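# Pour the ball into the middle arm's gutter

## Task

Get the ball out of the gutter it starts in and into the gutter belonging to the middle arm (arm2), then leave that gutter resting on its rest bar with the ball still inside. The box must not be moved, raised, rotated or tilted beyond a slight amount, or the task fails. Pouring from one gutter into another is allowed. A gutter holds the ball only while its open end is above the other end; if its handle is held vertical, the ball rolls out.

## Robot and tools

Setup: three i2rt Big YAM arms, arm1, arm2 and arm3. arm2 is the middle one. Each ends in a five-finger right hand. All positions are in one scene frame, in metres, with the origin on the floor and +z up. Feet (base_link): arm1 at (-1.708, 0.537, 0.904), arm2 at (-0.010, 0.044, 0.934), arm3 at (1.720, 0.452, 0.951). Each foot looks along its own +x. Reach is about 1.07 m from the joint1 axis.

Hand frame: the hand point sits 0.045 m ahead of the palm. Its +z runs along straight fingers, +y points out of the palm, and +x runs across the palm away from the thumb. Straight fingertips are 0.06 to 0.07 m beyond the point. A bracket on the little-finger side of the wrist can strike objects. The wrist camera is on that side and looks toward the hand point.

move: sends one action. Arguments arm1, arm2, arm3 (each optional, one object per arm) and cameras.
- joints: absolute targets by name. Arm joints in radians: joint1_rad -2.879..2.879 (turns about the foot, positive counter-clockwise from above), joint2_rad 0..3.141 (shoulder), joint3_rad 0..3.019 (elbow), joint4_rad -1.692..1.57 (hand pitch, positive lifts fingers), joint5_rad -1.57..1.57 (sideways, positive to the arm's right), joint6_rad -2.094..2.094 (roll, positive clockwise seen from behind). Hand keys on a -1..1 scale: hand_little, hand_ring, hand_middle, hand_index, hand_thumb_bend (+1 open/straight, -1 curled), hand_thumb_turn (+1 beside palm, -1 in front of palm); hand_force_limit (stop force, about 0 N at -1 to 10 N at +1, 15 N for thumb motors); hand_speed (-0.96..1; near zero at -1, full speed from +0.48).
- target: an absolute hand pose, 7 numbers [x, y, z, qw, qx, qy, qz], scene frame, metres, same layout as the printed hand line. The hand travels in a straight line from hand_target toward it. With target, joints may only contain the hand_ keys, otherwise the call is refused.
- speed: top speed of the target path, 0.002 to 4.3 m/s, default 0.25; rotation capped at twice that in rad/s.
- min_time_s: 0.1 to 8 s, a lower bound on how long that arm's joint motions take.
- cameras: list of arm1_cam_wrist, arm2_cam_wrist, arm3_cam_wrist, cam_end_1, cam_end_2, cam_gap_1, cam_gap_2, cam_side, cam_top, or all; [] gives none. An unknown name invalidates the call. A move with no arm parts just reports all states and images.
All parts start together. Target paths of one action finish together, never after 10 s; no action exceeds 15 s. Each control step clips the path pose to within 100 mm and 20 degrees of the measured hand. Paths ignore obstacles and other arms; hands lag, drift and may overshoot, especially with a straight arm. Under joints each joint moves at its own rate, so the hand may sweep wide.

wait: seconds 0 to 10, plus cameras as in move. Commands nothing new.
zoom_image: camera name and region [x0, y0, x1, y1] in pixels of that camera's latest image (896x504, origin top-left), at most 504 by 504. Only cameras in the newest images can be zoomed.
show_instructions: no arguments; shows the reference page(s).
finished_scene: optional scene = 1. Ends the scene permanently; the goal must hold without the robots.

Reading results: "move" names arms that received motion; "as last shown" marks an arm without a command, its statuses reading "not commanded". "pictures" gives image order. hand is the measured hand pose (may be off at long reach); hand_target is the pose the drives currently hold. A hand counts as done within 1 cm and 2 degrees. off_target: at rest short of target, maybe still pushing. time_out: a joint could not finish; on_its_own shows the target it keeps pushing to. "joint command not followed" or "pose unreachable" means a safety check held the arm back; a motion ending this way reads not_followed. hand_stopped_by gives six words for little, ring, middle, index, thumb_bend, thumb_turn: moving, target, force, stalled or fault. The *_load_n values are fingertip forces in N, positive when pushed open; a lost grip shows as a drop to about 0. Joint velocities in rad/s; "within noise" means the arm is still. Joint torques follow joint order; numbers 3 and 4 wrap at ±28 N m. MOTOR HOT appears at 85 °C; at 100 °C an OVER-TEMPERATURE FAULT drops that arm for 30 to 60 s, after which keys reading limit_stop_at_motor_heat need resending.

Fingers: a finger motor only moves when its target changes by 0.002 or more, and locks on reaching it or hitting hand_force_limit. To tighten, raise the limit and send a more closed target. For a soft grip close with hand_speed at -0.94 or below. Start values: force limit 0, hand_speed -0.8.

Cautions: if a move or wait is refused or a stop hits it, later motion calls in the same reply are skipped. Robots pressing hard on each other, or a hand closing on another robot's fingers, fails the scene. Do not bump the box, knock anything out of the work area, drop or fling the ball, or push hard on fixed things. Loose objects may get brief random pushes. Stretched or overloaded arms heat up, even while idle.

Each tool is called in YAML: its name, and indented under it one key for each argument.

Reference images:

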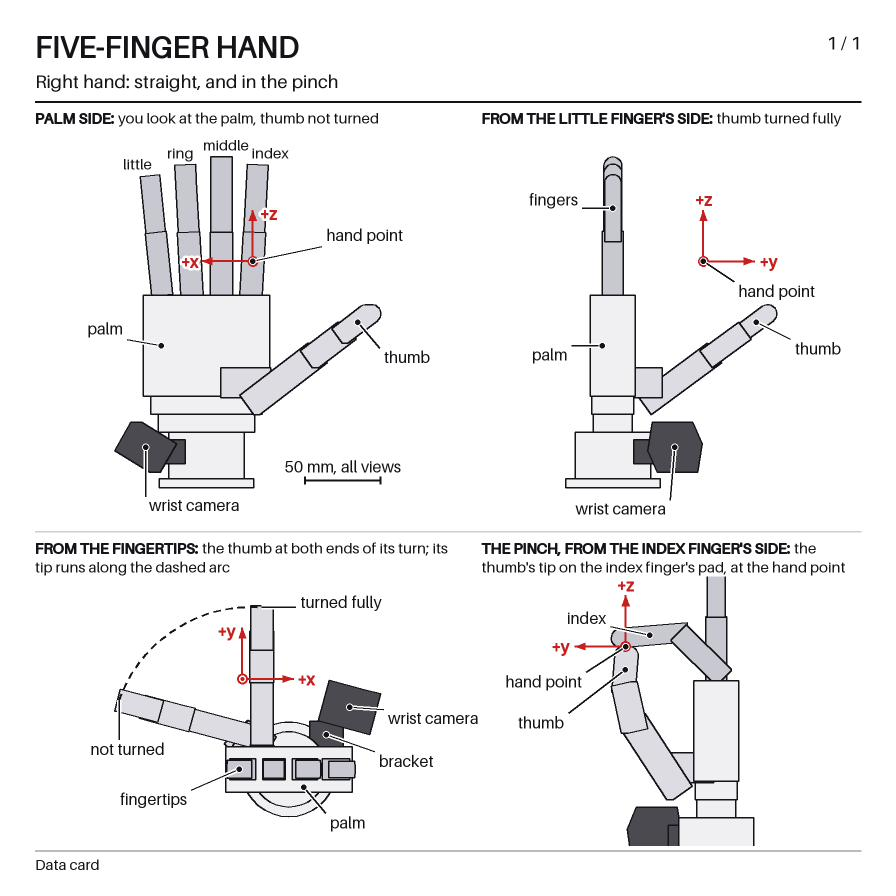

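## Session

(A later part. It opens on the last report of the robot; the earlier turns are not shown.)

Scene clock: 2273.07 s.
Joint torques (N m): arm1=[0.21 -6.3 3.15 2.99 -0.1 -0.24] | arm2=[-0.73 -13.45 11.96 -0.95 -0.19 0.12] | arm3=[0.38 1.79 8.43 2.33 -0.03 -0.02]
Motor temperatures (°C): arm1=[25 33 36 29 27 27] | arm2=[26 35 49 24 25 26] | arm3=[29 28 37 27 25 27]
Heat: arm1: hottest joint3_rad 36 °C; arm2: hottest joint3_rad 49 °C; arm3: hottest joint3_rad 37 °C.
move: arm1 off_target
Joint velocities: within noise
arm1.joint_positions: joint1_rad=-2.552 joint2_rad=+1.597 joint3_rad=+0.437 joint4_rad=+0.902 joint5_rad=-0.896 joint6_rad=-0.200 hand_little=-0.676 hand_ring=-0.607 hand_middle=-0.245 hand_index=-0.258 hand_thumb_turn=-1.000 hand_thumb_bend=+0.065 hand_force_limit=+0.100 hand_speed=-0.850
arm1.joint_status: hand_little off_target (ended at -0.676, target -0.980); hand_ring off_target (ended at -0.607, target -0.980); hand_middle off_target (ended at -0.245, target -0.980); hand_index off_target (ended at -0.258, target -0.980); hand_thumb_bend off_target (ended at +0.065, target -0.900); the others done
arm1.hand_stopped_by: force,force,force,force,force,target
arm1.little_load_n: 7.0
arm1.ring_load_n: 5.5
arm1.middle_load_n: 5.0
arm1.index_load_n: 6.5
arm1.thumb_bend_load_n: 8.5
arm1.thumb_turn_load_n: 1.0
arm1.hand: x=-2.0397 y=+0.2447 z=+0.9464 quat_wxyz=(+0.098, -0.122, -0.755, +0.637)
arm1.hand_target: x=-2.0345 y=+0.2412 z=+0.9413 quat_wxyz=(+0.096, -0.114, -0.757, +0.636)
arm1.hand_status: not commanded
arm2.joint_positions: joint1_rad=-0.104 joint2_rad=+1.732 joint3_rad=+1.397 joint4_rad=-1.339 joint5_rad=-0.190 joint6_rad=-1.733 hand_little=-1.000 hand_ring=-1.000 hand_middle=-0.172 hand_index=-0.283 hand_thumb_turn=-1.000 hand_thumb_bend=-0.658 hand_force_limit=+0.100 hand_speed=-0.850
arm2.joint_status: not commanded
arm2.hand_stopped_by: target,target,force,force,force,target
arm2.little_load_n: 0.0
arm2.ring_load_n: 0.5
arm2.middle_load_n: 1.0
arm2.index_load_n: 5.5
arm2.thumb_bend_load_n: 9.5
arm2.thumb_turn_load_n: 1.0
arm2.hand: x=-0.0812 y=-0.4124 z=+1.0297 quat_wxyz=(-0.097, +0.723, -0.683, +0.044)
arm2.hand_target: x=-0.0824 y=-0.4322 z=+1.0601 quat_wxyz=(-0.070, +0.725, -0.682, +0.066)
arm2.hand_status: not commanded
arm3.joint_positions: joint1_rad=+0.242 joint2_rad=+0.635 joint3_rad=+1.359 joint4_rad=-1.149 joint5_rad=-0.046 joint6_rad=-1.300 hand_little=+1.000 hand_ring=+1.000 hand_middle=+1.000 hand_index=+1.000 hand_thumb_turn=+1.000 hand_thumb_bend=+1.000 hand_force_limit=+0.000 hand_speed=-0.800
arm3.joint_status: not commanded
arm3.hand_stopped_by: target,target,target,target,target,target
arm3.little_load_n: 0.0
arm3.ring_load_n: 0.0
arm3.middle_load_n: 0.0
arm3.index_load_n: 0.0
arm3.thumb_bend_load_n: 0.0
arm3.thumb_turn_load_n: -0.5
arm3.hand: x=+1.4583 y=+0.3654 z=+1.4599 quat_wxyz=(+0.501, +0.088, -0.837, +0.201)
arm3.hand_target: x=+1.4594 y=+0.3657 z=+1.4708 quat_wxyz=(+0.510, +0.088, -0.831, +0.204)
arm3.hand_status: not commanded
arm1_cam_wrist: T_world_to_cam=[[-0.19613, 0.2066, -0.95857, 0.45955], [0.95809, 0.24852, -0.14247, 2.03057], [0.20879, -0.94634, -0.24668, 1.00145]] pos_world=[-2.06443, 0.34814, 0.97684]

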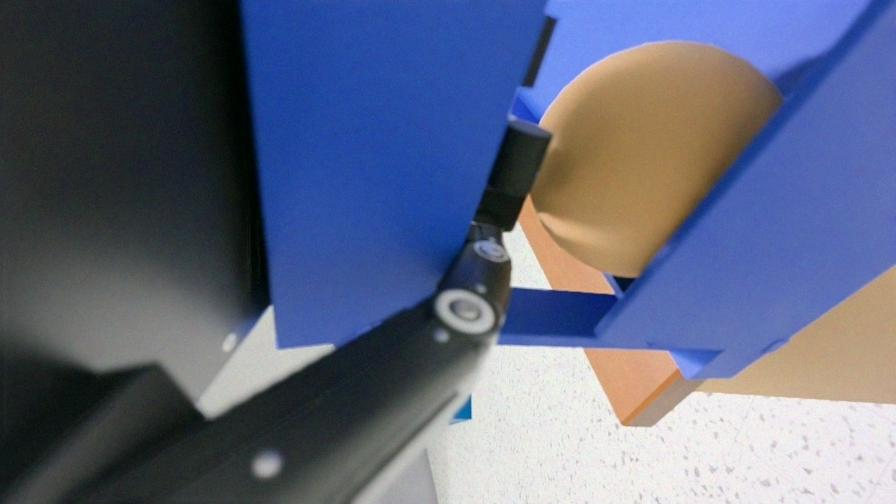

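move:
  arm1: {"target": [-2.0365, 0.243, 1.005, -0.1020, 0.1093, 0.7232, -0.6744], "speed": 0.05}
  cameras: ["arm1_cam_wrist", "cam_side", "cam_end_1"]

zoom_image:
  camera: "cam_side"
  region: [90, 170, 250, 330]

zoom_image:
  camera: "cam_end_1"
  region: [400, 300, 560, 460]

Scene clock: 2300.37 s.
Joint torques (N m): arm1=[-1.96 -9.35 4.45 3.82 -0.29 -0.09] | arm2=[-0.73 -13.39 11.97 -0.95 -0.18 0.11] | arm3=[-0.44 1.79 8.27 2.17 0.06 -0.07]
Motor temperatures (°C): arm1=[25 33 36 29 27 27] | arm2=[26 35 49 24 25 26] | arm3=[29 28 37 27 25 27]
Heat: arm1: hottest joint3_rad 36 °C; arm2: hottest joint3_rad 49 °C; arm3: hottest joint3_rad 37 °C.
move: arm1 off_target
Joint velocities: within noise
arm1.joint_positions: joint1_rad=-2.552 joint2_rad=+1.491 joint3_rad=+0.427 joint4_rad=+0.904 joint5_rad=-0.934 joint6_rad=-0.091 hand_little=-0.676 hand_ring=-0.607 hand_middle=-0.245 hand_index=-0.258 hand_thumb_turn=-1.000 hand_thumb_bend=+0.065 hand_force_limit=+0.100 hand_speed=-0.850
arm1.joint_status: not commanded
arm1.hand_stopped_by: force,force,force,force,force,target
arm1.little_load_n: 7.0
arm1.ring_load_n: 5.5
arm1.middle_load_n: 5.0
arm1.index_load_n: 6.5
arm1.thumb_bend_load_n: 9.0
arm1.thumb_turn_load_n: 1.0
arm1.hand: x=-2.0291 y=+0.2396 z=+0.9893 quat_wxyz=(+0.081, -0.121, -0.734, +0.664)
arm1.hand_target: x=-2.0362 y=+0.2428 z=+1.0047 quat_wxyz=(+0.102, -0.109, -0.723, +0.674)
arm1.hand_status: off_target (0.018 m and 3.2 deg from the pose sent, 0.059 m and 5.9 deg at the start)
arm2, arm3: as last shown
arm3.ring_load_n: 0.5
arm3.thumb_turn_load_n: 0.0
pictures: arm1_cam_wrist, cam_end_1, cam_side
arm1_cam_wrist: T_world_to_cam=[[-0.187, 0.13165, -0.9735, 0.55495], [0.95422, 0.25981, -0.14816, 2.02285], [0.23342, -0.95664, -0.1742, 0.9857]] pos_world=[-2.05656, 0.34435, 1.01168]

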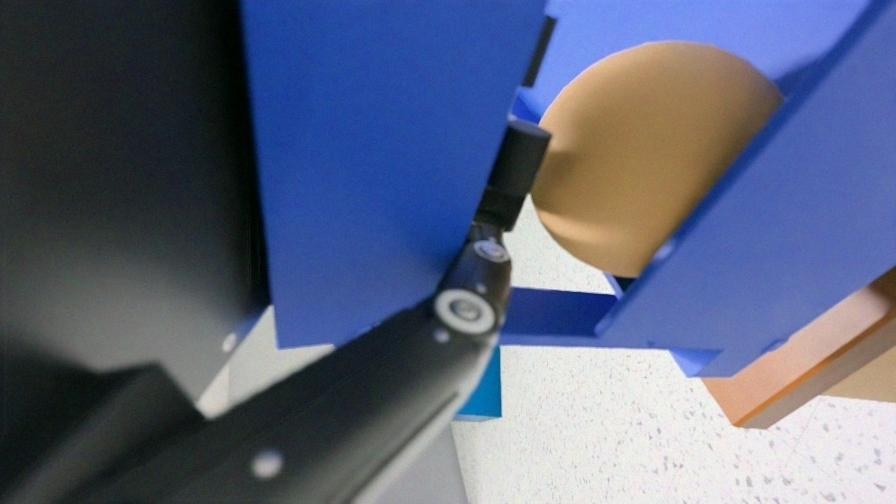

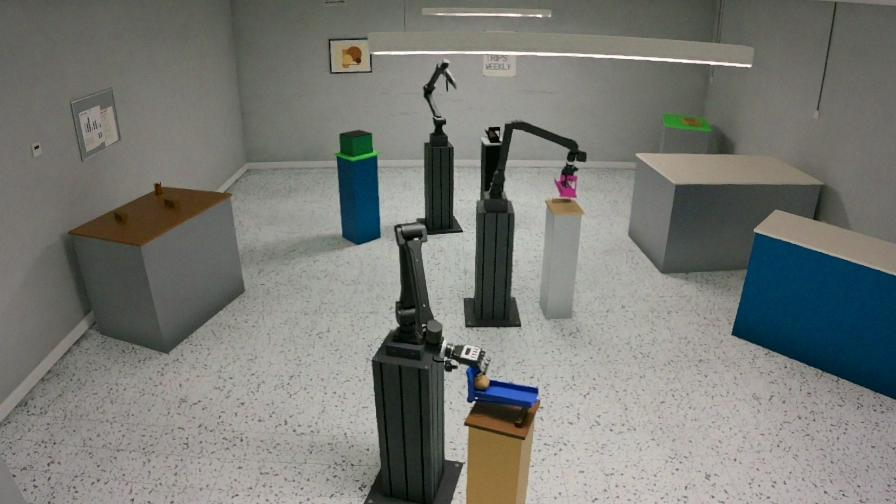

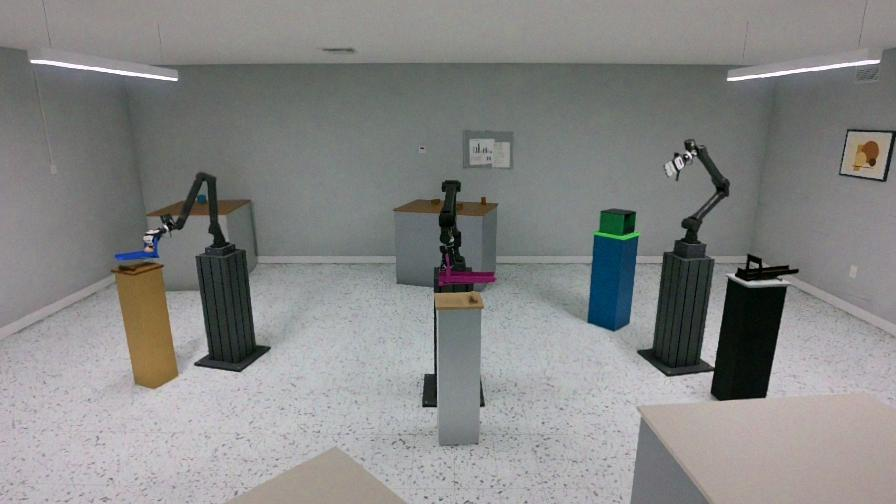

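Scaled by 3.150.

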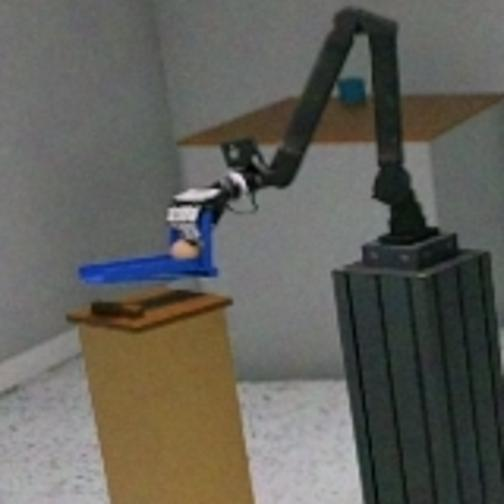

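Scaled by 3.150.

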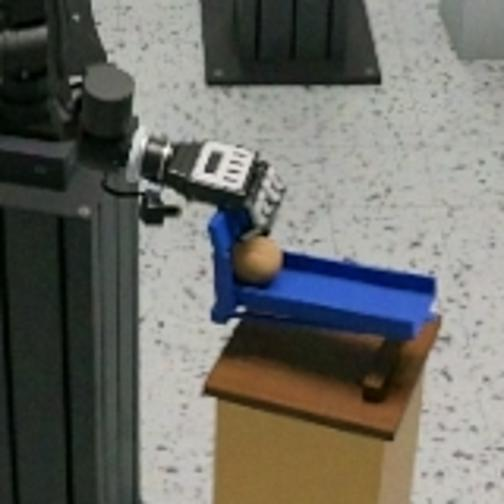

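move:
  arm1: {"target": [-2.034, 0.242, 1.10, -0.1045, 0.1069, 0.7070, -0.6914], "speed": 0.08}
  arm2: {"joints": {"joint2_rad": 1.58, "joint4_rad": -1.47}, "min_time_s": 2.5}
  cameras: ["arm1_cam_wrist", "arm2_cam_wrist", "cam_side"]

Scene clock: 2433.77 s.
Joint torques (N m): arm1=[-1.96 -5.77 10.35 2.14 -0.21 -0.08] | arm2=[-0.67 -12.4 12.25 -0.92 -0.18 0.11] | arm3=[0.97 2.55 8.32 2 0.07 0.02]
Motor temperatures (°C): arm1=[25 33 36 29 27 27] | arm2=[26 35 50 24 25 26] | arm3=[28 28 37 27 25 27]
Heat: arm1: hottest joint3_rad 36 °C; arm2: hottest joint3_rad 50 °C; arm3: hottest joint3_rad 37 °C.
move: arm1 off_target; arm2 done
Joint velocities: within noise
arm1.joint_positions: joint1_rad=-2.556 joint2_rad=+1.200 joint3_rad=+0.436 joint4_rad=+0.661 joint5_rad=-0.943 joint6_rad=-0.025 hand_little=-0.676 hand_ring=-0.607 hand_middle=-0.245 hand_index=-0.258 hand_thumb_turn=-1.000 hand_thumb_bend=+0.065 hand_force_limit=+0.100 hand_speed=-0.850
arm1.joint_status: not commanded
arm1.hand_stopped_by: force,force,force,force,force,target
arm1.little_load_n: 7.0
arm1.ring_load_n: 5.5
arm1.middle_load_n: 5.0
arm1.index_load_n: 6.5
arm1.thumb_bend_load_n: 8.5
arm1.thumb_turn_load_n: 1.0
arm1.hand: x=-2.0102 y=+0.2442 z=+1.0653 quat_wxyz=(+0.076, -0.126, -0.721, +0.677)
arm1.hand_target: x=-2.0320 y=+0.2429 z=+1.1000 quat_wxyz=(+0.105, -0.107, -0.707, +0.691)
arm1.hand_status: off_target (0.042 m and 4.5 deg from the pose sent, 0.111 m and 5.4 deg at the start)
arm2.joint_positions: joint1_rad=-0.104 joint2_rad=+1.606 joint3_rad=+1.397 joint4_rad=-1.459 joint5_rad=-0.190 joint6_rad=-1.733 hand_little=-1.000 hand_ring=-1.000 hand_middle=-0.172 hand_index=-0.283 hand_thumb_turn=-1.000 hand_thumb_bend=-0.658 hand_force_limit=+0.100 hand_speed=-0.850
arm2.joint_status: all done
arm2.hand_stopped_by: target,target,force,force,force,target
arm2.little_load_n: 0.0
arm2.ring_load_n: 0.5
arm2.middle_load_n: 1.0
arm2.index_load_n: 6.0
arm2.thumb_bend_load_n: 9.5
arm2.thumb_turn_load_n: 1.5
arm2.hand: x=-0.0781 y=-0.3804 z=+1.0889 quat_wxyz=(-0.095, +0.723, -0.683, +0.046)
arm2.hand_target: x=-0.0789 y=-0.3960 z=+1.1203 quat_wxyz=(-0.066, +0.725, -0.682, +0.069)
arm2.hand_status: not commanded
arm3: as last shown
arm3.ring_load_n: 0.0
arm1_cam_wrist: T_world_to_cam=[[-0.17781, 0.09408, -0.97956, 0.66602], [0.95584, 0.2532, -0.14918, 2.02085], [0.23399, -0.96283, -0.13495, 0.95977]] pos_world=[-2.03777, 0.34975, 1.0834]
arm2_cam_wrist: T_world_to_cam=[[-0.94641, -0.27196, -0.17419, 0.01383], [-0.32296, 0.79855, 0.50795, -0.27494], [0.00096, 0.53699, -0.84359, 1.23953]] pos_world=[-0.07689, -0.4423, 1.18772]

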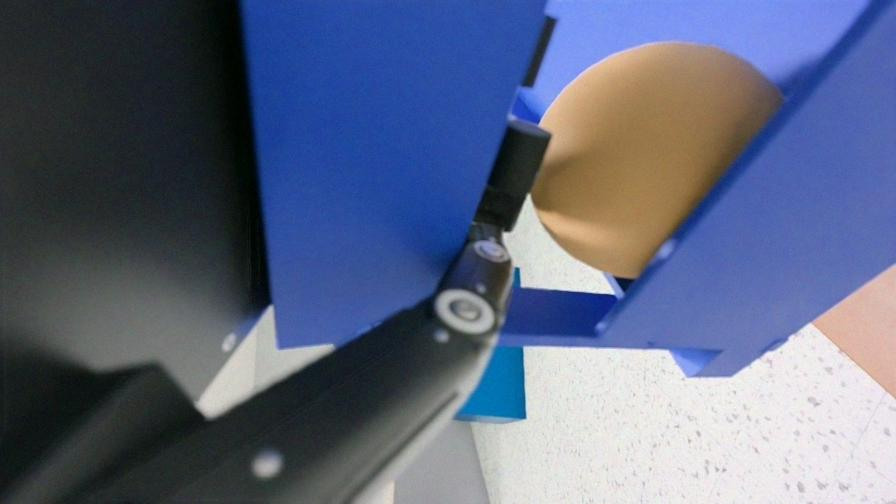

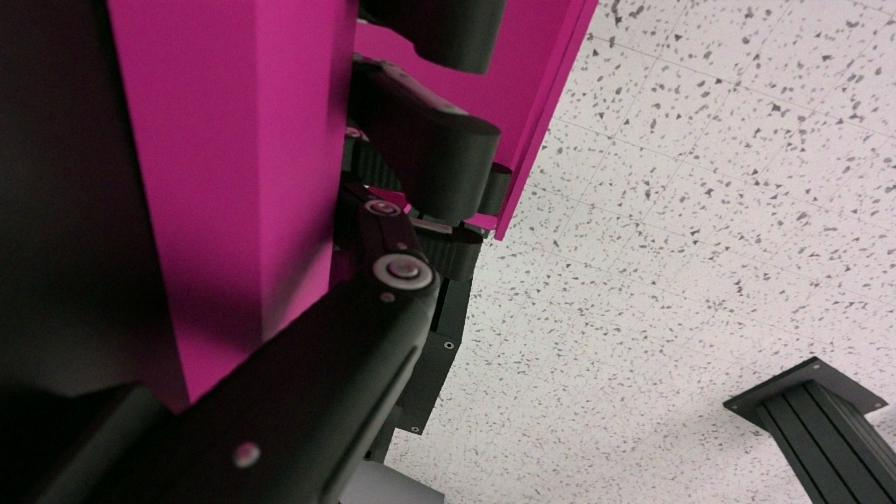

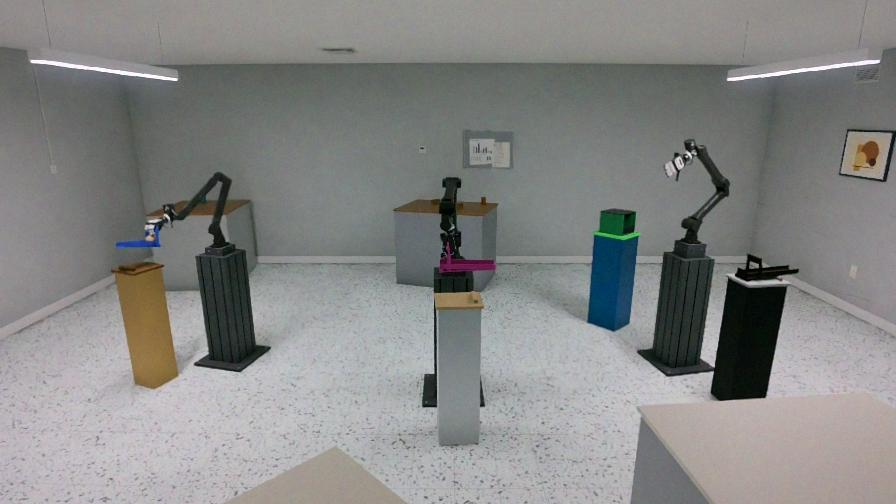

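move:
  arm1: {"joints": {"joint1_rad": -0.3, "joint4_rad": 0.74, "joint5_rad": 0.0, "joint6_rad": 0.0}, "min_time_s": 8}
  arm2: {"joints": {"joint1_rad": -1.75, "joint4_rad": -0.987, "joint5_rad": 0.0, "joint6_rad": 0.0}, "min_time_s": 8}
  cameras: ["arm1_cam_wrist", "arm2_cam_wrist", "cam_side", "cam_end_1", "cam_gap_1"]

Scene clock: 2457.63 s.
Joint torques (N m): arm1=[0.85 -6.89 10.85 4.45 0.02 -0.1] | arm2=[-0.91 -12.92 12.89 1.24 0.04 0.18] | arm3=[0.09 1.85 8.73 1.91 -0.04 -0.08]
Motor temperatures (°C): arm1=[25 33 39 29 27 27] | arm2=[26 35 50 24 25 26] | arm3=[28 28 37 27 25 27]
Heat: arm1: hottest joint3_rad 39 °C; arm2: hottest joint3_rad 50 °C; arm3: hottest joint3_rad 37 °C.
move: arm1 done; arm2 done
Joint velocities: within noise
arm1.joint_positions: joint1_rad=-0.312 joint2_rad=+1.200 joint3_rad=+0.436 joint4_rad=+0.700 joint5_rad=-0.001 joint6_rad=-0.003 hand_little=-0.676 hand_ring=-0.607 hand_middle=-0.245 hand_index=-0.258 hand_thumb_turn=-1.000 hand_thumb_bend=+0.065 hand_force_limit=+0.100 hand_speed=-0.850
arm1.joint_status: all done
arm1.hand_stopped_by: force,force,force,force,force,target
arm1.little_load_n: 7.0
arm1.ring_load_n: 5.5
arm1.middle_load_n: 5.0
arm1.index_load_n: 7.0
arm1.thumb_bend_load_n: 8.5
arm1.thumb_turn_load_n: 1.0
arm1.hand: x=-1.2789 y=+0.3040 z=+1.0707 quat_wxyz=(-0.336, +0.352, -0.638, +0.597)
arm1.hand_target: x=-1.2593 y=+0.2982 z=+1.1248 quat_wxyz=(-0.360, +0.333, -0.600, +0.632)
arm1.hand_status: not commanded
arm2.joint_positions: joint1_rad=-1.750 joint2_rad=+1.606 joint3_rad=+1.397 joint4_rad=-1.009 joint5_rad=-0.002 joint6_rad=-0.011 hand_little=-1.000 hand_ring=-1.000 hand_middle=-0.172 hand_index=-0.283 hand_thumb_turn=-1.000 hand_thumb_bend=-0.658 hand_force_limit=+0.100 hand_speed=-0.850
arm2.joint_status: all done
arm2.hand_stopped_by: target,target,force,force,force,target
arm2.little_load_n: 0.0
arm2.ring_load_n: 0.5
arm2.middle_load_n: 1.0
arm2.index_load_n: 5.5
arm2.thumb_bend_load_n: 9.5
arm2.thumb_turn_load_n: 1.0
arm2.hand: x=-0.5205 y=+0.1020 z=+1.0891 quat_wxyz=(+0.134, -0.749, -0.638, +0.114)
arm2.hand_target: x=-0.5450 y=+0.1059 z=+1.1288 quat_wxyz=(+0.174, -0.745, -0.627, +0.148)
arm2.hand_status: not commanded
arm3: as last shown
arm3.thumb_bend_load_n: -0.5
pictures: arm1_cam_wrist, arm2_cam_wrist, cam_end_1, cam_gap_1, cam_side
arm1_cam_wrist: T_world_to_cam=[[-0.15816, -0.19448, -0.96807, 0.89631], [0.00457, 0.98026, -0.19767, -0.07823], [0.9874, -0.03569, -0.15415, 1.54921]] pos_world=[-1.38757, 0.30629, 1.09104]
arm2_cam_wrist: T_world_to_cam=[[0.95, 0.07137, -0.30399, 0.81975], [0.19801, -0.89045, 0.40974, -0.25275], [-0.24144, -0.44945, -0.86006, 0.97349]] pos_world=[-0.49368, 0.15396, 1.19002]

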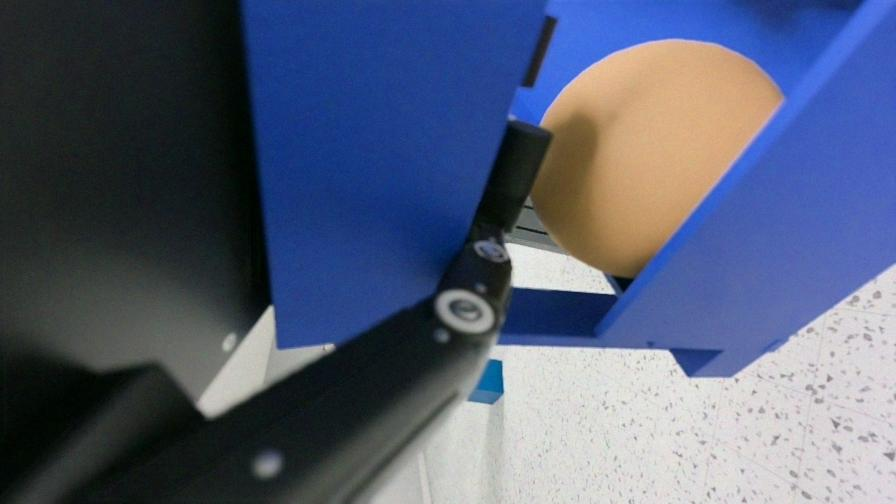

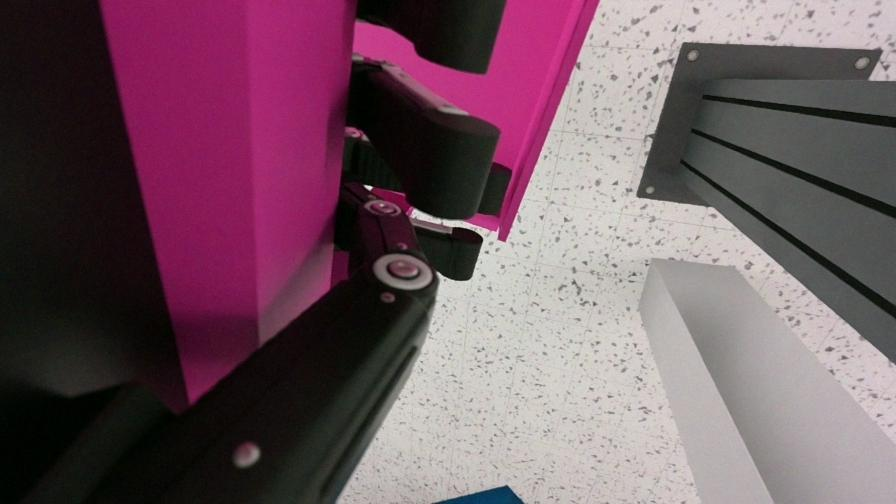

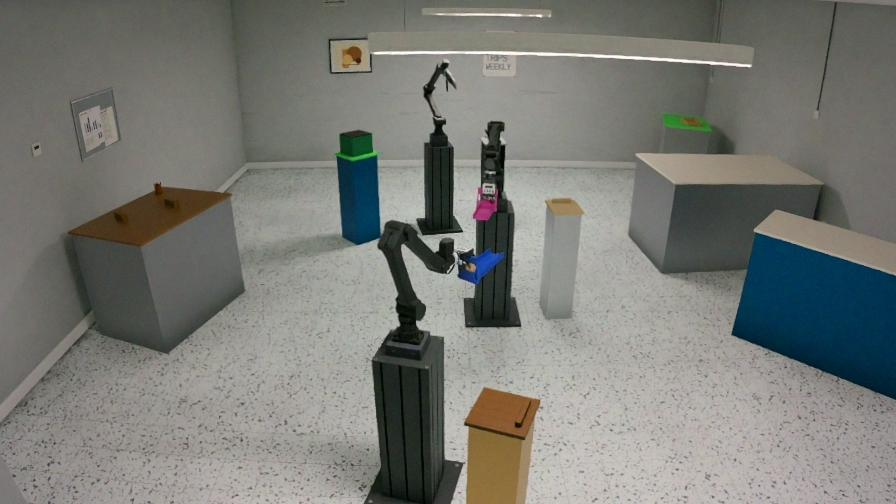

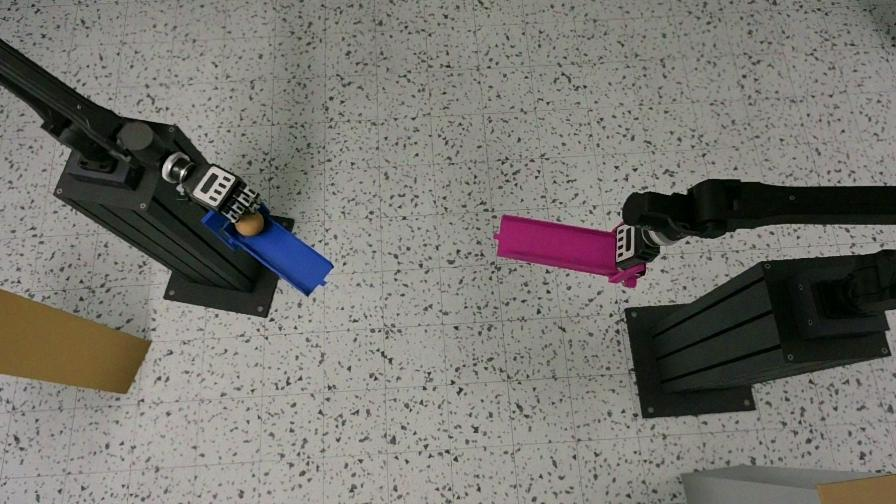

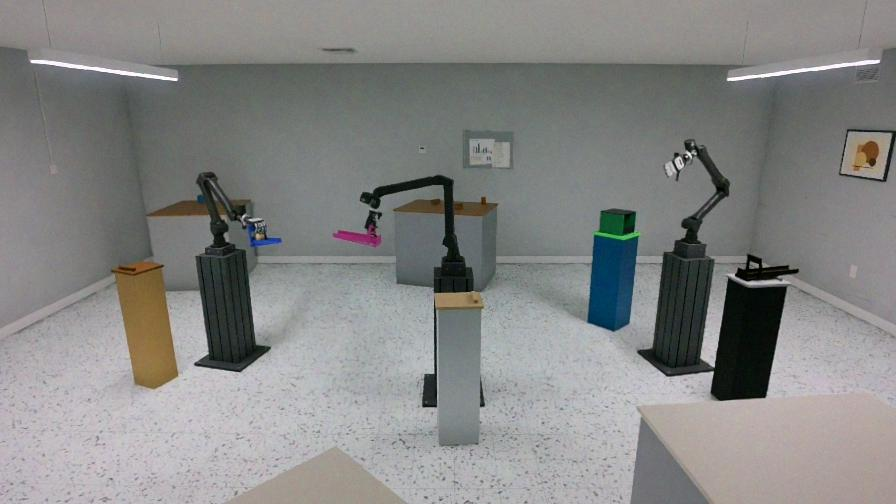

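zoom_image:
  camera: "cam_side"
  region: [190, 160, 480, 300]

zoom_image:
  camera: "cam_gap_1"
  region: [160, 100, 660, 320]

Scaled by 1.738.

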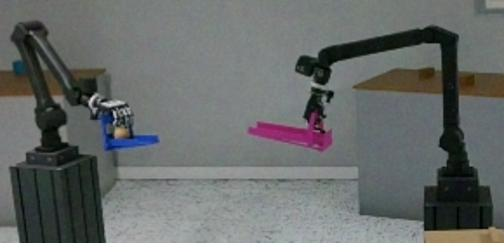

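Scaled by 1.008.

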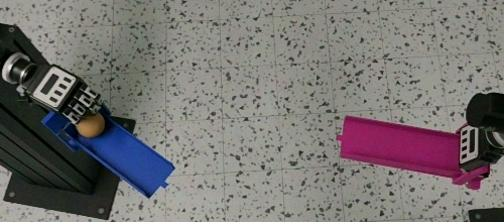

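move:
  arm1: {"joints": {"joint1_rad": 0.02, "joint4_rad": 0.78}, "min_time_s": 4}
  arm2: {"target": [-0.565, 0.135, 1.10, 0.1757, -0.7367, -0.6321, 0.1646], "speed": 0.1}
  cameras: ["cam_side", "cam_gap_1"]

zoom_image:
  camera: "cam_gap_1"
  region: [160, 50, 660, 350]

zoom_image:
  camera: "cam_side"
  region: [190, 160, 480, 300]

Scene clock: 2605.53 s.
Joint torques (N m): arm1=[1.44 -6.36 10.78 4.44 0.04 -0.06] | arm2=[-1.08 -12.57 12.29 1.37 -0.17 -0.07] | arm3=[-0.21 1.14 8.44 2.06 -0.01 -0.06]
Motor temperatures (°C): arm1=[25 33 48 30 26 27] | arm2=[26 34 53 24 25 26] | arm3=[28 28 37 27 24 27]
Heat: arm1: hottest joint3_rad 48 °C; arm2: hottest joint3_rad 53 °C; arm3: hottest joint3_rad 37 °C.
move: arm1 done; arm2 off_target
Joint velocities: within noise
arm1.joint_positions: joint1_rad=+0.004 joint2_rad=+1.200 joint3_rad=+0.436 joint4_rad=+0.740 joint5_rad=-0.001 joint6_rad=-0.003 hand_little=-0.676 hand_ring=-0.607 hand_middle=-0.245 hand_index=-0.258 hand_thumb_turn=-1.000 hand_thumb_bend=+0.065 hand_force_limit=+0.100 hand_speed=-0.850
arm1.joint_status: all done
arm1.hand_stopped_by: force,force,force,force,force,target
arm1.little_load_n: 7.0
arm1.ring_load_n: 6.0
arm1.middle_load_n: 5.5
arm1.index_load_n: 7.0
arm1.thumb_bend_load_n: 9.0
arm1.thumb_turn_load_n: 1.0
arm1.hand: x=-1.2255 y=+0.4485 z=+1.0829 quat_wxyz=(-0.435, +0.439, -0.563, +0.549)
arm1.hand_target: x=-1.2061 y=+0.4515 z=+1.1374 quat_wxyz=(-0.465, +0.415, -0.527, +0.578)
arm1.hand_status: not commanded
arm2.joint_positions: joint1_rad=-1.805 joint2_rad=+1.650 joint3_rad=+1.397 joint4_rad=-0.920 joint5_rad=-0.050 joint6_rad=-0.050 hand_little=-1.000 hand_ring=-1.000 hand_middle=-0.172 hand_index=-0.283 hand_thumb_turn=-1.000 hand_thumb_bend=-0.658 hand_force_limit=+0.100 hand_speed=-0.850
arm2.joint_status: not commanded
arm2.hand_stopped_by: target,target,force,force,force,target
arm2.little_load_n: 0.0
arm2.ring_load_n: 0.5
arm2.middle_load_n: 1.0
arm2.index_load_n: 5.5
arm2.thumb_bend_load_n: 9.5
arm2.thumb_turn_load_n: 1.0
arm2.hand: x=-0.5407 y=+0.1281 z=+1.0718 quat_wxyz=(+0.142, -0.748, -0.633, +0.140)
arm2.hand_target: x=-0.5632 y=+0.1345 z=+1.1008 quat_wxyz=(+0.176, -0.737, -0.632, +0.164)
arm2.hand_status: off_target (0.038 m and 4.9 deg from the pose sent, 0.056 m and 7.7 deg at the start)
arm3: as last shown
arm3.thumb_bend_load_n: 0.0
pictures: cam_gap_1, cam_side

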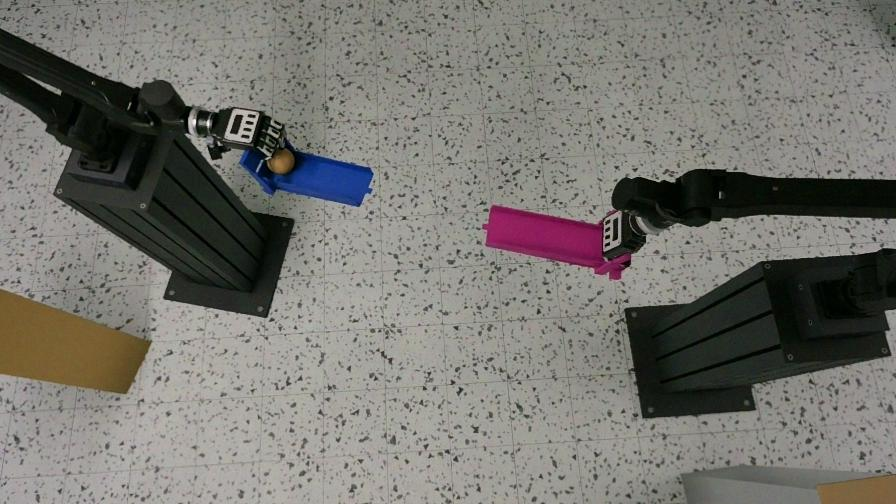

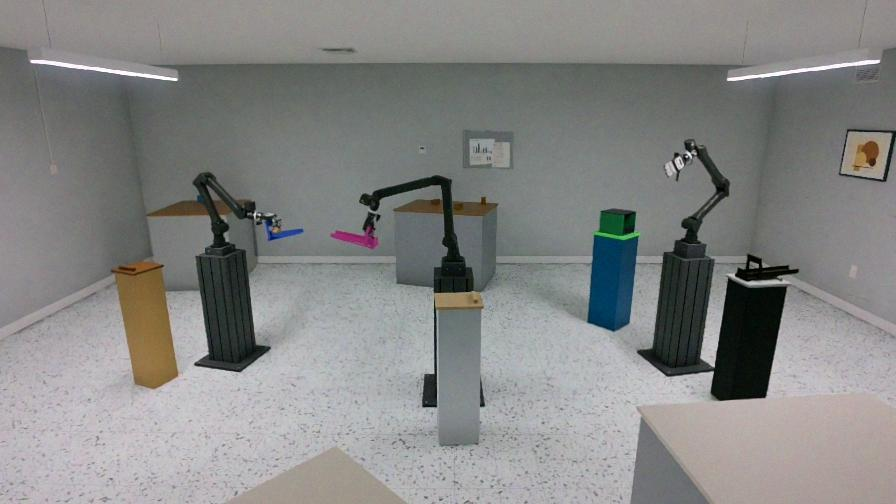

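Scaled by 1.008.

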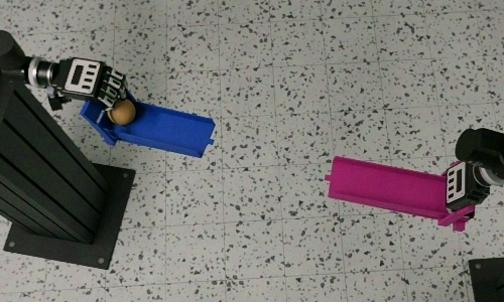

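Scaled by 1.738.

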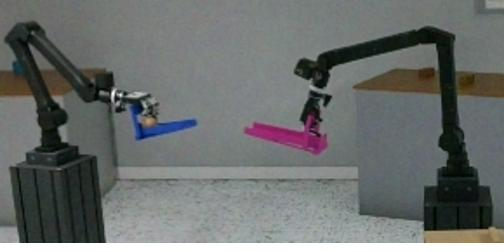

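zoom_image:
  camera: "cam_gap_1"
  region: [220, 100, 400, 240]

zoom_image:
  camera: "cam_gap_1"
  region: [470, 160, 660, 300]

Scaled by 2.800.

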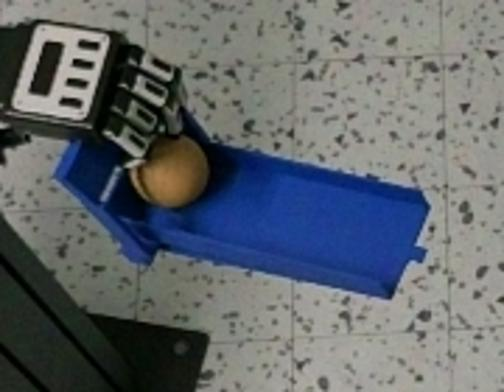

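Scaled by 2.653.

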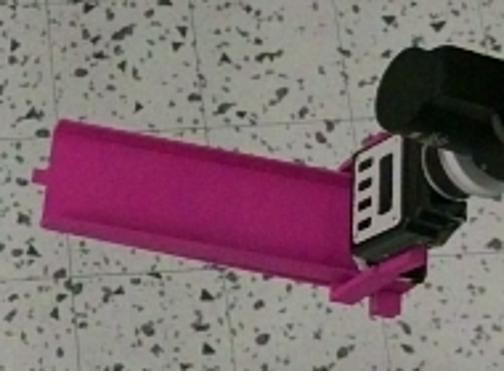

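move:
  cameras: ["cam_gap_1"]

Scene clock: 2686.37 s.
Joint torques (N m): arm1=[-0.09 -5.36 11 4.51 -0.02 -0.06] | arm2=[-1.03 -12.57 12.29 1.37 -0.17 -0.07] | arm3=[0.32 2.2 8.49 2.17 -0.01 -0.09]
Motor temperatures (°C): arm1=[24 33 49 30 26 27] | arm2=[26 33 52 24 25 26] | arm3=[28 28 37 27 24 27]
Heat: arm1: hottest joint3_rad 49 °C; arm2: hottest joint3_rad 52 °C; arm3: hottest joint3_rad 37 °C.
Joint velocities: within noise
arm1.joint_positions: joint1_rad=+0.004 joint2_rad=+1.200 joint3_rad=+0.436 joint4_rad=+0.740 joint5_rad=-0.001 joint6_rad=-0.003 hand_little=-0.676 hand_ring=-0.607 hand_middle=-0.245 hand_index=-0.258 hand_thumb_turn=-1.000 hand_thumb_bend=+0.065 hand_force_limit=+0.100 hand_speed=-0.850
arm1.joint_status: all done
arm1.hand_stopped_by: force,force,force,force,force,target
arm1.little_load_n: 7.0
arm1.ring_load_n: 6.0
arm1.middle_load_n: 5.5
arm1.index_load_n: 6.5
arm1.thumb_bend_load_n: 9.0
arm1.thumb_turn_load_n: 1.0
arm1.hand: x=-1.2255 y=+0.4485 z=+1.0829 quat_wxyz=(-0.435, +0.439, -0.563, +0.549) (m; scene frame)
arm1.hand_target: x=-1.2061 y=+0.4515 z=+1.1374 quat_wxyz=(-0.465, +0.415, -0.527, +0.578) (m; scene frame)
arm1.hand_status: not commanded
arm2.joint_positions: joint1_rad=-1.805 joint2_rad=+1.650 joint3_rad=+1.397 joint4_rad=-0.920 joint5_rad=-0.050 joint6_rad=-0.050 hand_little=-1.000 hand_ring=-1.000 hand_middle=-0.172 hand_index=-0.283 hand_thumb_turn=-1.000 hand_thumb_bend=-0.658 hand_force_limit=+0.100 hand_speed=-0.850
arm2.joint_status: not commanded
arm2.hand_stopped_by: target,target,force,force,force,target
arm2.little_load_n: 0.0
arm2.ring_load_n: 0.5
arm2.middle_load_n: 1.0
arm2.index_load_n: 5.5
arm2.thumb_bend_load_n: 9.5
arm2.thumb_turn_load_n: 1.0
arm2.hand: x=-0.5407 y=+0.1281 z=+1.0718 quat_wxyz=(+0.142, -0.748, -0.633, +0.140) (m; scene frame)
arm2.hand_target: x=-0.5632 y=+0.1345 z=+1.1008 quat_wxyz=(+0.176, -0.737, -0.632, +0.164) (m; scene frame)
arm2.hand_status: off_target (0.038 m and 4.9 deg from the pose sent, 0.056 m and 7.7 deg at the start)
arm3.joint_positions: joint1_rad=+0.242 joint2_rad=+0.635 joint3_rad=+1.359 joint4_rad=-1.149 joint5_rad=-0.046 joint6_rad=-1.300 hand_little=+1.000 hand_ring=+1.000 hand_middle=+1.000 hand_index=+1.000 hand_thumb_turn=+1.000 hand_thumb_bend=+1.000 hand_force_limit=+0.000 hand_speed=-0.800
arm3.joint_status: not commanded
arm3.hand_stopped_by: target,target,target,target,target,target
arm3.little_load_n: 0.0
arm3.ring_load_n: 0.0
arm3.middle_load_n: 0.0
arm3.index_load_n: 0.0
arm3.thumb_bend_load_n: 0.0
arm3.thumb_turn_load_n: 0.0
arm3.hand: x=+1.4583 y=+0.3654 z=+1.4599 quat_wxyz=(+0.501, +0.088, -0.837, +0.201) (m; scene frame)
arm3.hand_target: x=+1.4594 y=+0.3657 z=+1.4708 quat_wxyz=(+0.510, +0.088, -0.831, +0.204) (m; scene frame)
arm3.hand_status: not commanded
pictures: cam_gap_1

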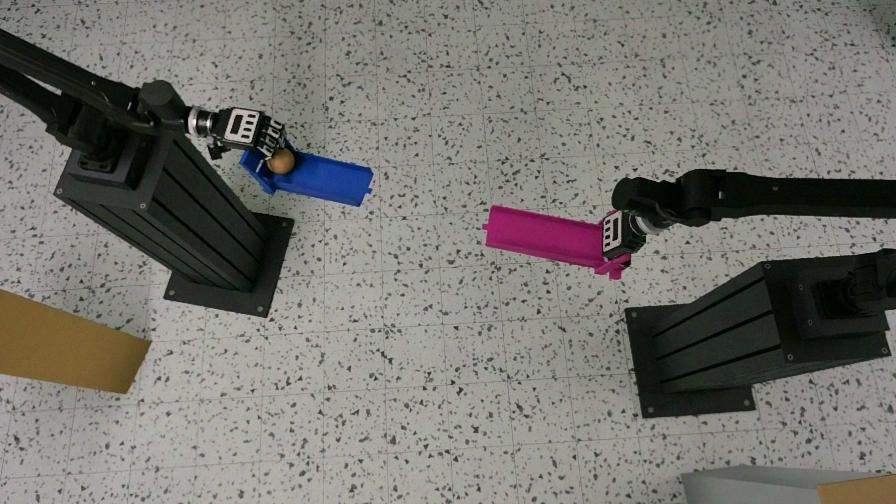

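move:
  arm1: {"target": [-1.1328, 0.4172, 1.3074, -0.465, 0.415, -0.527, 0.578], "speed": 0.08}
  arm2: {"target": [-0.6749, 0.180, 1.105, 0.209, -0.7296, -0.6258, 0.1794], "speed": 0.06}
  cameras: ["cam_gap_1", "cam_side"]

Scene clock: 2762.80 s.
Joint torques (N m): arm1=[-1.44 -6.36 13.87 2.52 -0.09 -0.07] | arm2=[-1.67 -15.27 14.48 0.68 -0.06 -0.08] | arm3=[-0.26 1.9 8.43 1.96 0.03 -0.07]
Motor temperatures (°C): arm1=[24 32 50 30 26 27] | arm2=[26 33 53 24 25 26] | arm3=[28 28 37 27 24 27]
Heat: arm1: hottest joint3_rad 50 °C; arm2: hottest joint3_rad 53 °C; arm3: hottest joint3_rad 37 °C.
move: arm1 off_target; arm2 off_target
Joint velocities: within noise
arm1.joint_positions: joint1_rad=-0.003 joint2_rad=+1.176 joint3_rad=+0.905 joint4_rad=+0.278 joint5_rad=-0.035 joint6_rad=-0.001 hand_little=-0.676 hand_ring=-0.607 hand_middle=-0.245 hand_index=-0.258 hand_thumb_turn=-1.000 hand_thumb_bend=+0.065 hand_force_limit=+0.100 hand_speed=-0.850
arm1.joint_status: not commanded
arm1.hand_stopped_by: force,force,force,force,force,target
arm1.little_load_n: 7.0
arm1.ring_load_n: 5.5
arm1.middle_load_n: 5.0
arm1.index_load_n: 7.0
arm1.thumb_bend_load_n: 9.0
arm1.thumb_turn_load_n: 1.0
arm1.hand: x=-1.1443 y=+0.4297 z=+1.2514 quat_wxyz=(-0.449, +0.440, -0.549, +0.551)
arm1.hand_target: x=-1.1375 y=+0.4184 z=+1.3068 quat_wxyz=(-0.465, +0.415, -0.527, +0.578)
arm1.hand_status: off_target (0.059 m and 5.2 deg from the pose sent, 0.245 m and 6.9 deg at the start)
arm2.joint_positions: joint1_rad=-1.825 joint2_rad=+1.899 joint3_rad=+1.721 joint4_rad=-0.920 joint5_rad=-0.050 joint6_rad=-0.073 hand_little=-1.000 hand_ring=-1.000 hand_middle=-0.172 hand_index=-0.283 hand_thumb_turn=-1.000 hand_thumb_bend=-0.658 hand_force_limit=+0.100 hand_speed=-0.850
arm2.joint_status: not commanded
arm2.hand_stopped_by: target,target,force,force,force,target
arm2.little_load_n: 0.0
arm2.ring_load_n: 0.0
arm2.middle_load_n: 1.0
arm2.index_load_n: 5.5
arm2.thumb_bend_load_n: 9.5
arm2.thumb_turn_load_n: 1.0
arm2.hand: x=-0.6494 y=+0.1675 z=+1.0678 quat_wxyz=(+0.175, -0.740, -0.630, +0.158)
arm2.hand_target: x=-0.6719 y=+0.1792 z=+1.1057 quat_wxyz=(+0.210, -0.730, -0.626, +0.179)
arm2.hand_status: off_target (0.047 m and 4.8 deg from the pose sent, 0.148 m and 9.2 deg at the start)
arm3: as last shown

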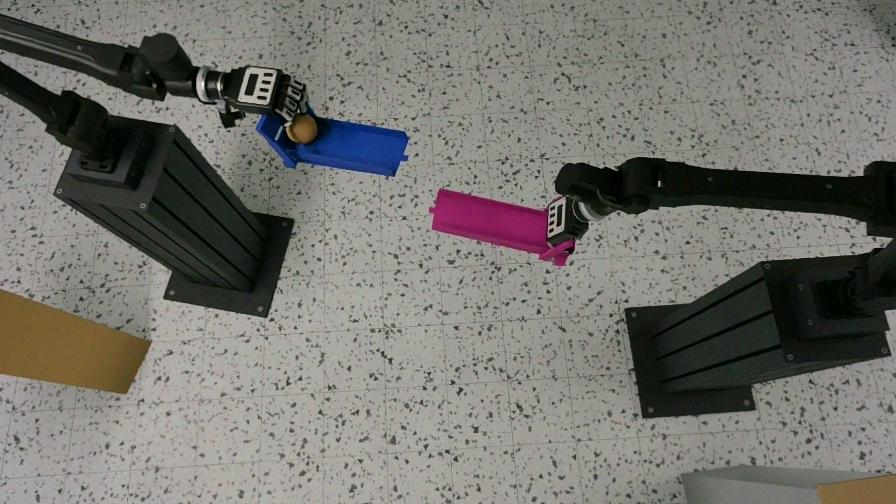

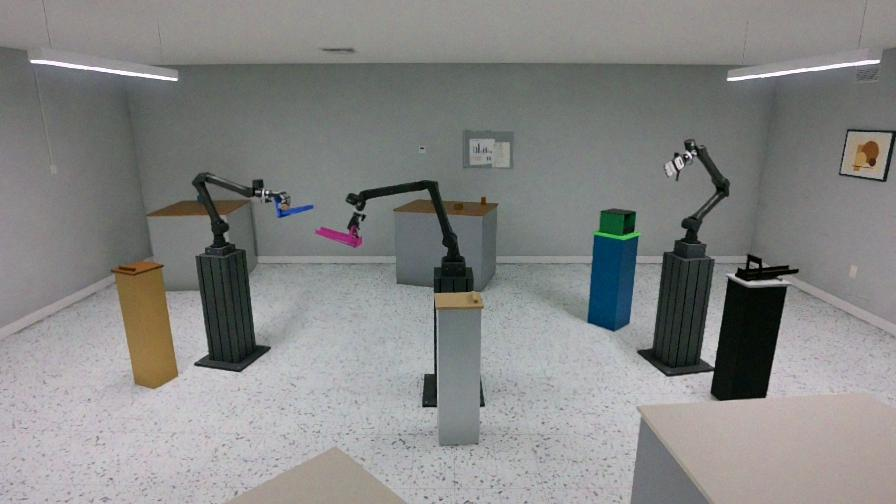

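zoom_image:
  camera: "cam_gap_1"
  region: [240, 90, 600, 290]

zoom_image:
  camera: "cam_side"
  region: [240, 160, 460, 280]

Scaled by 1.400.

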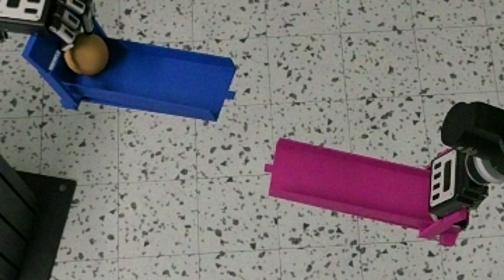

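Scaled by 2.291.

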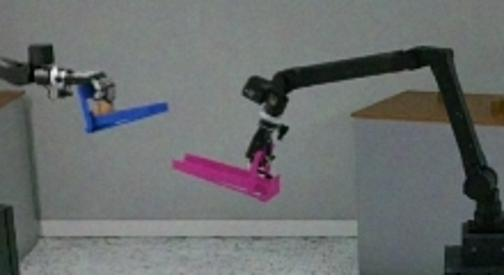

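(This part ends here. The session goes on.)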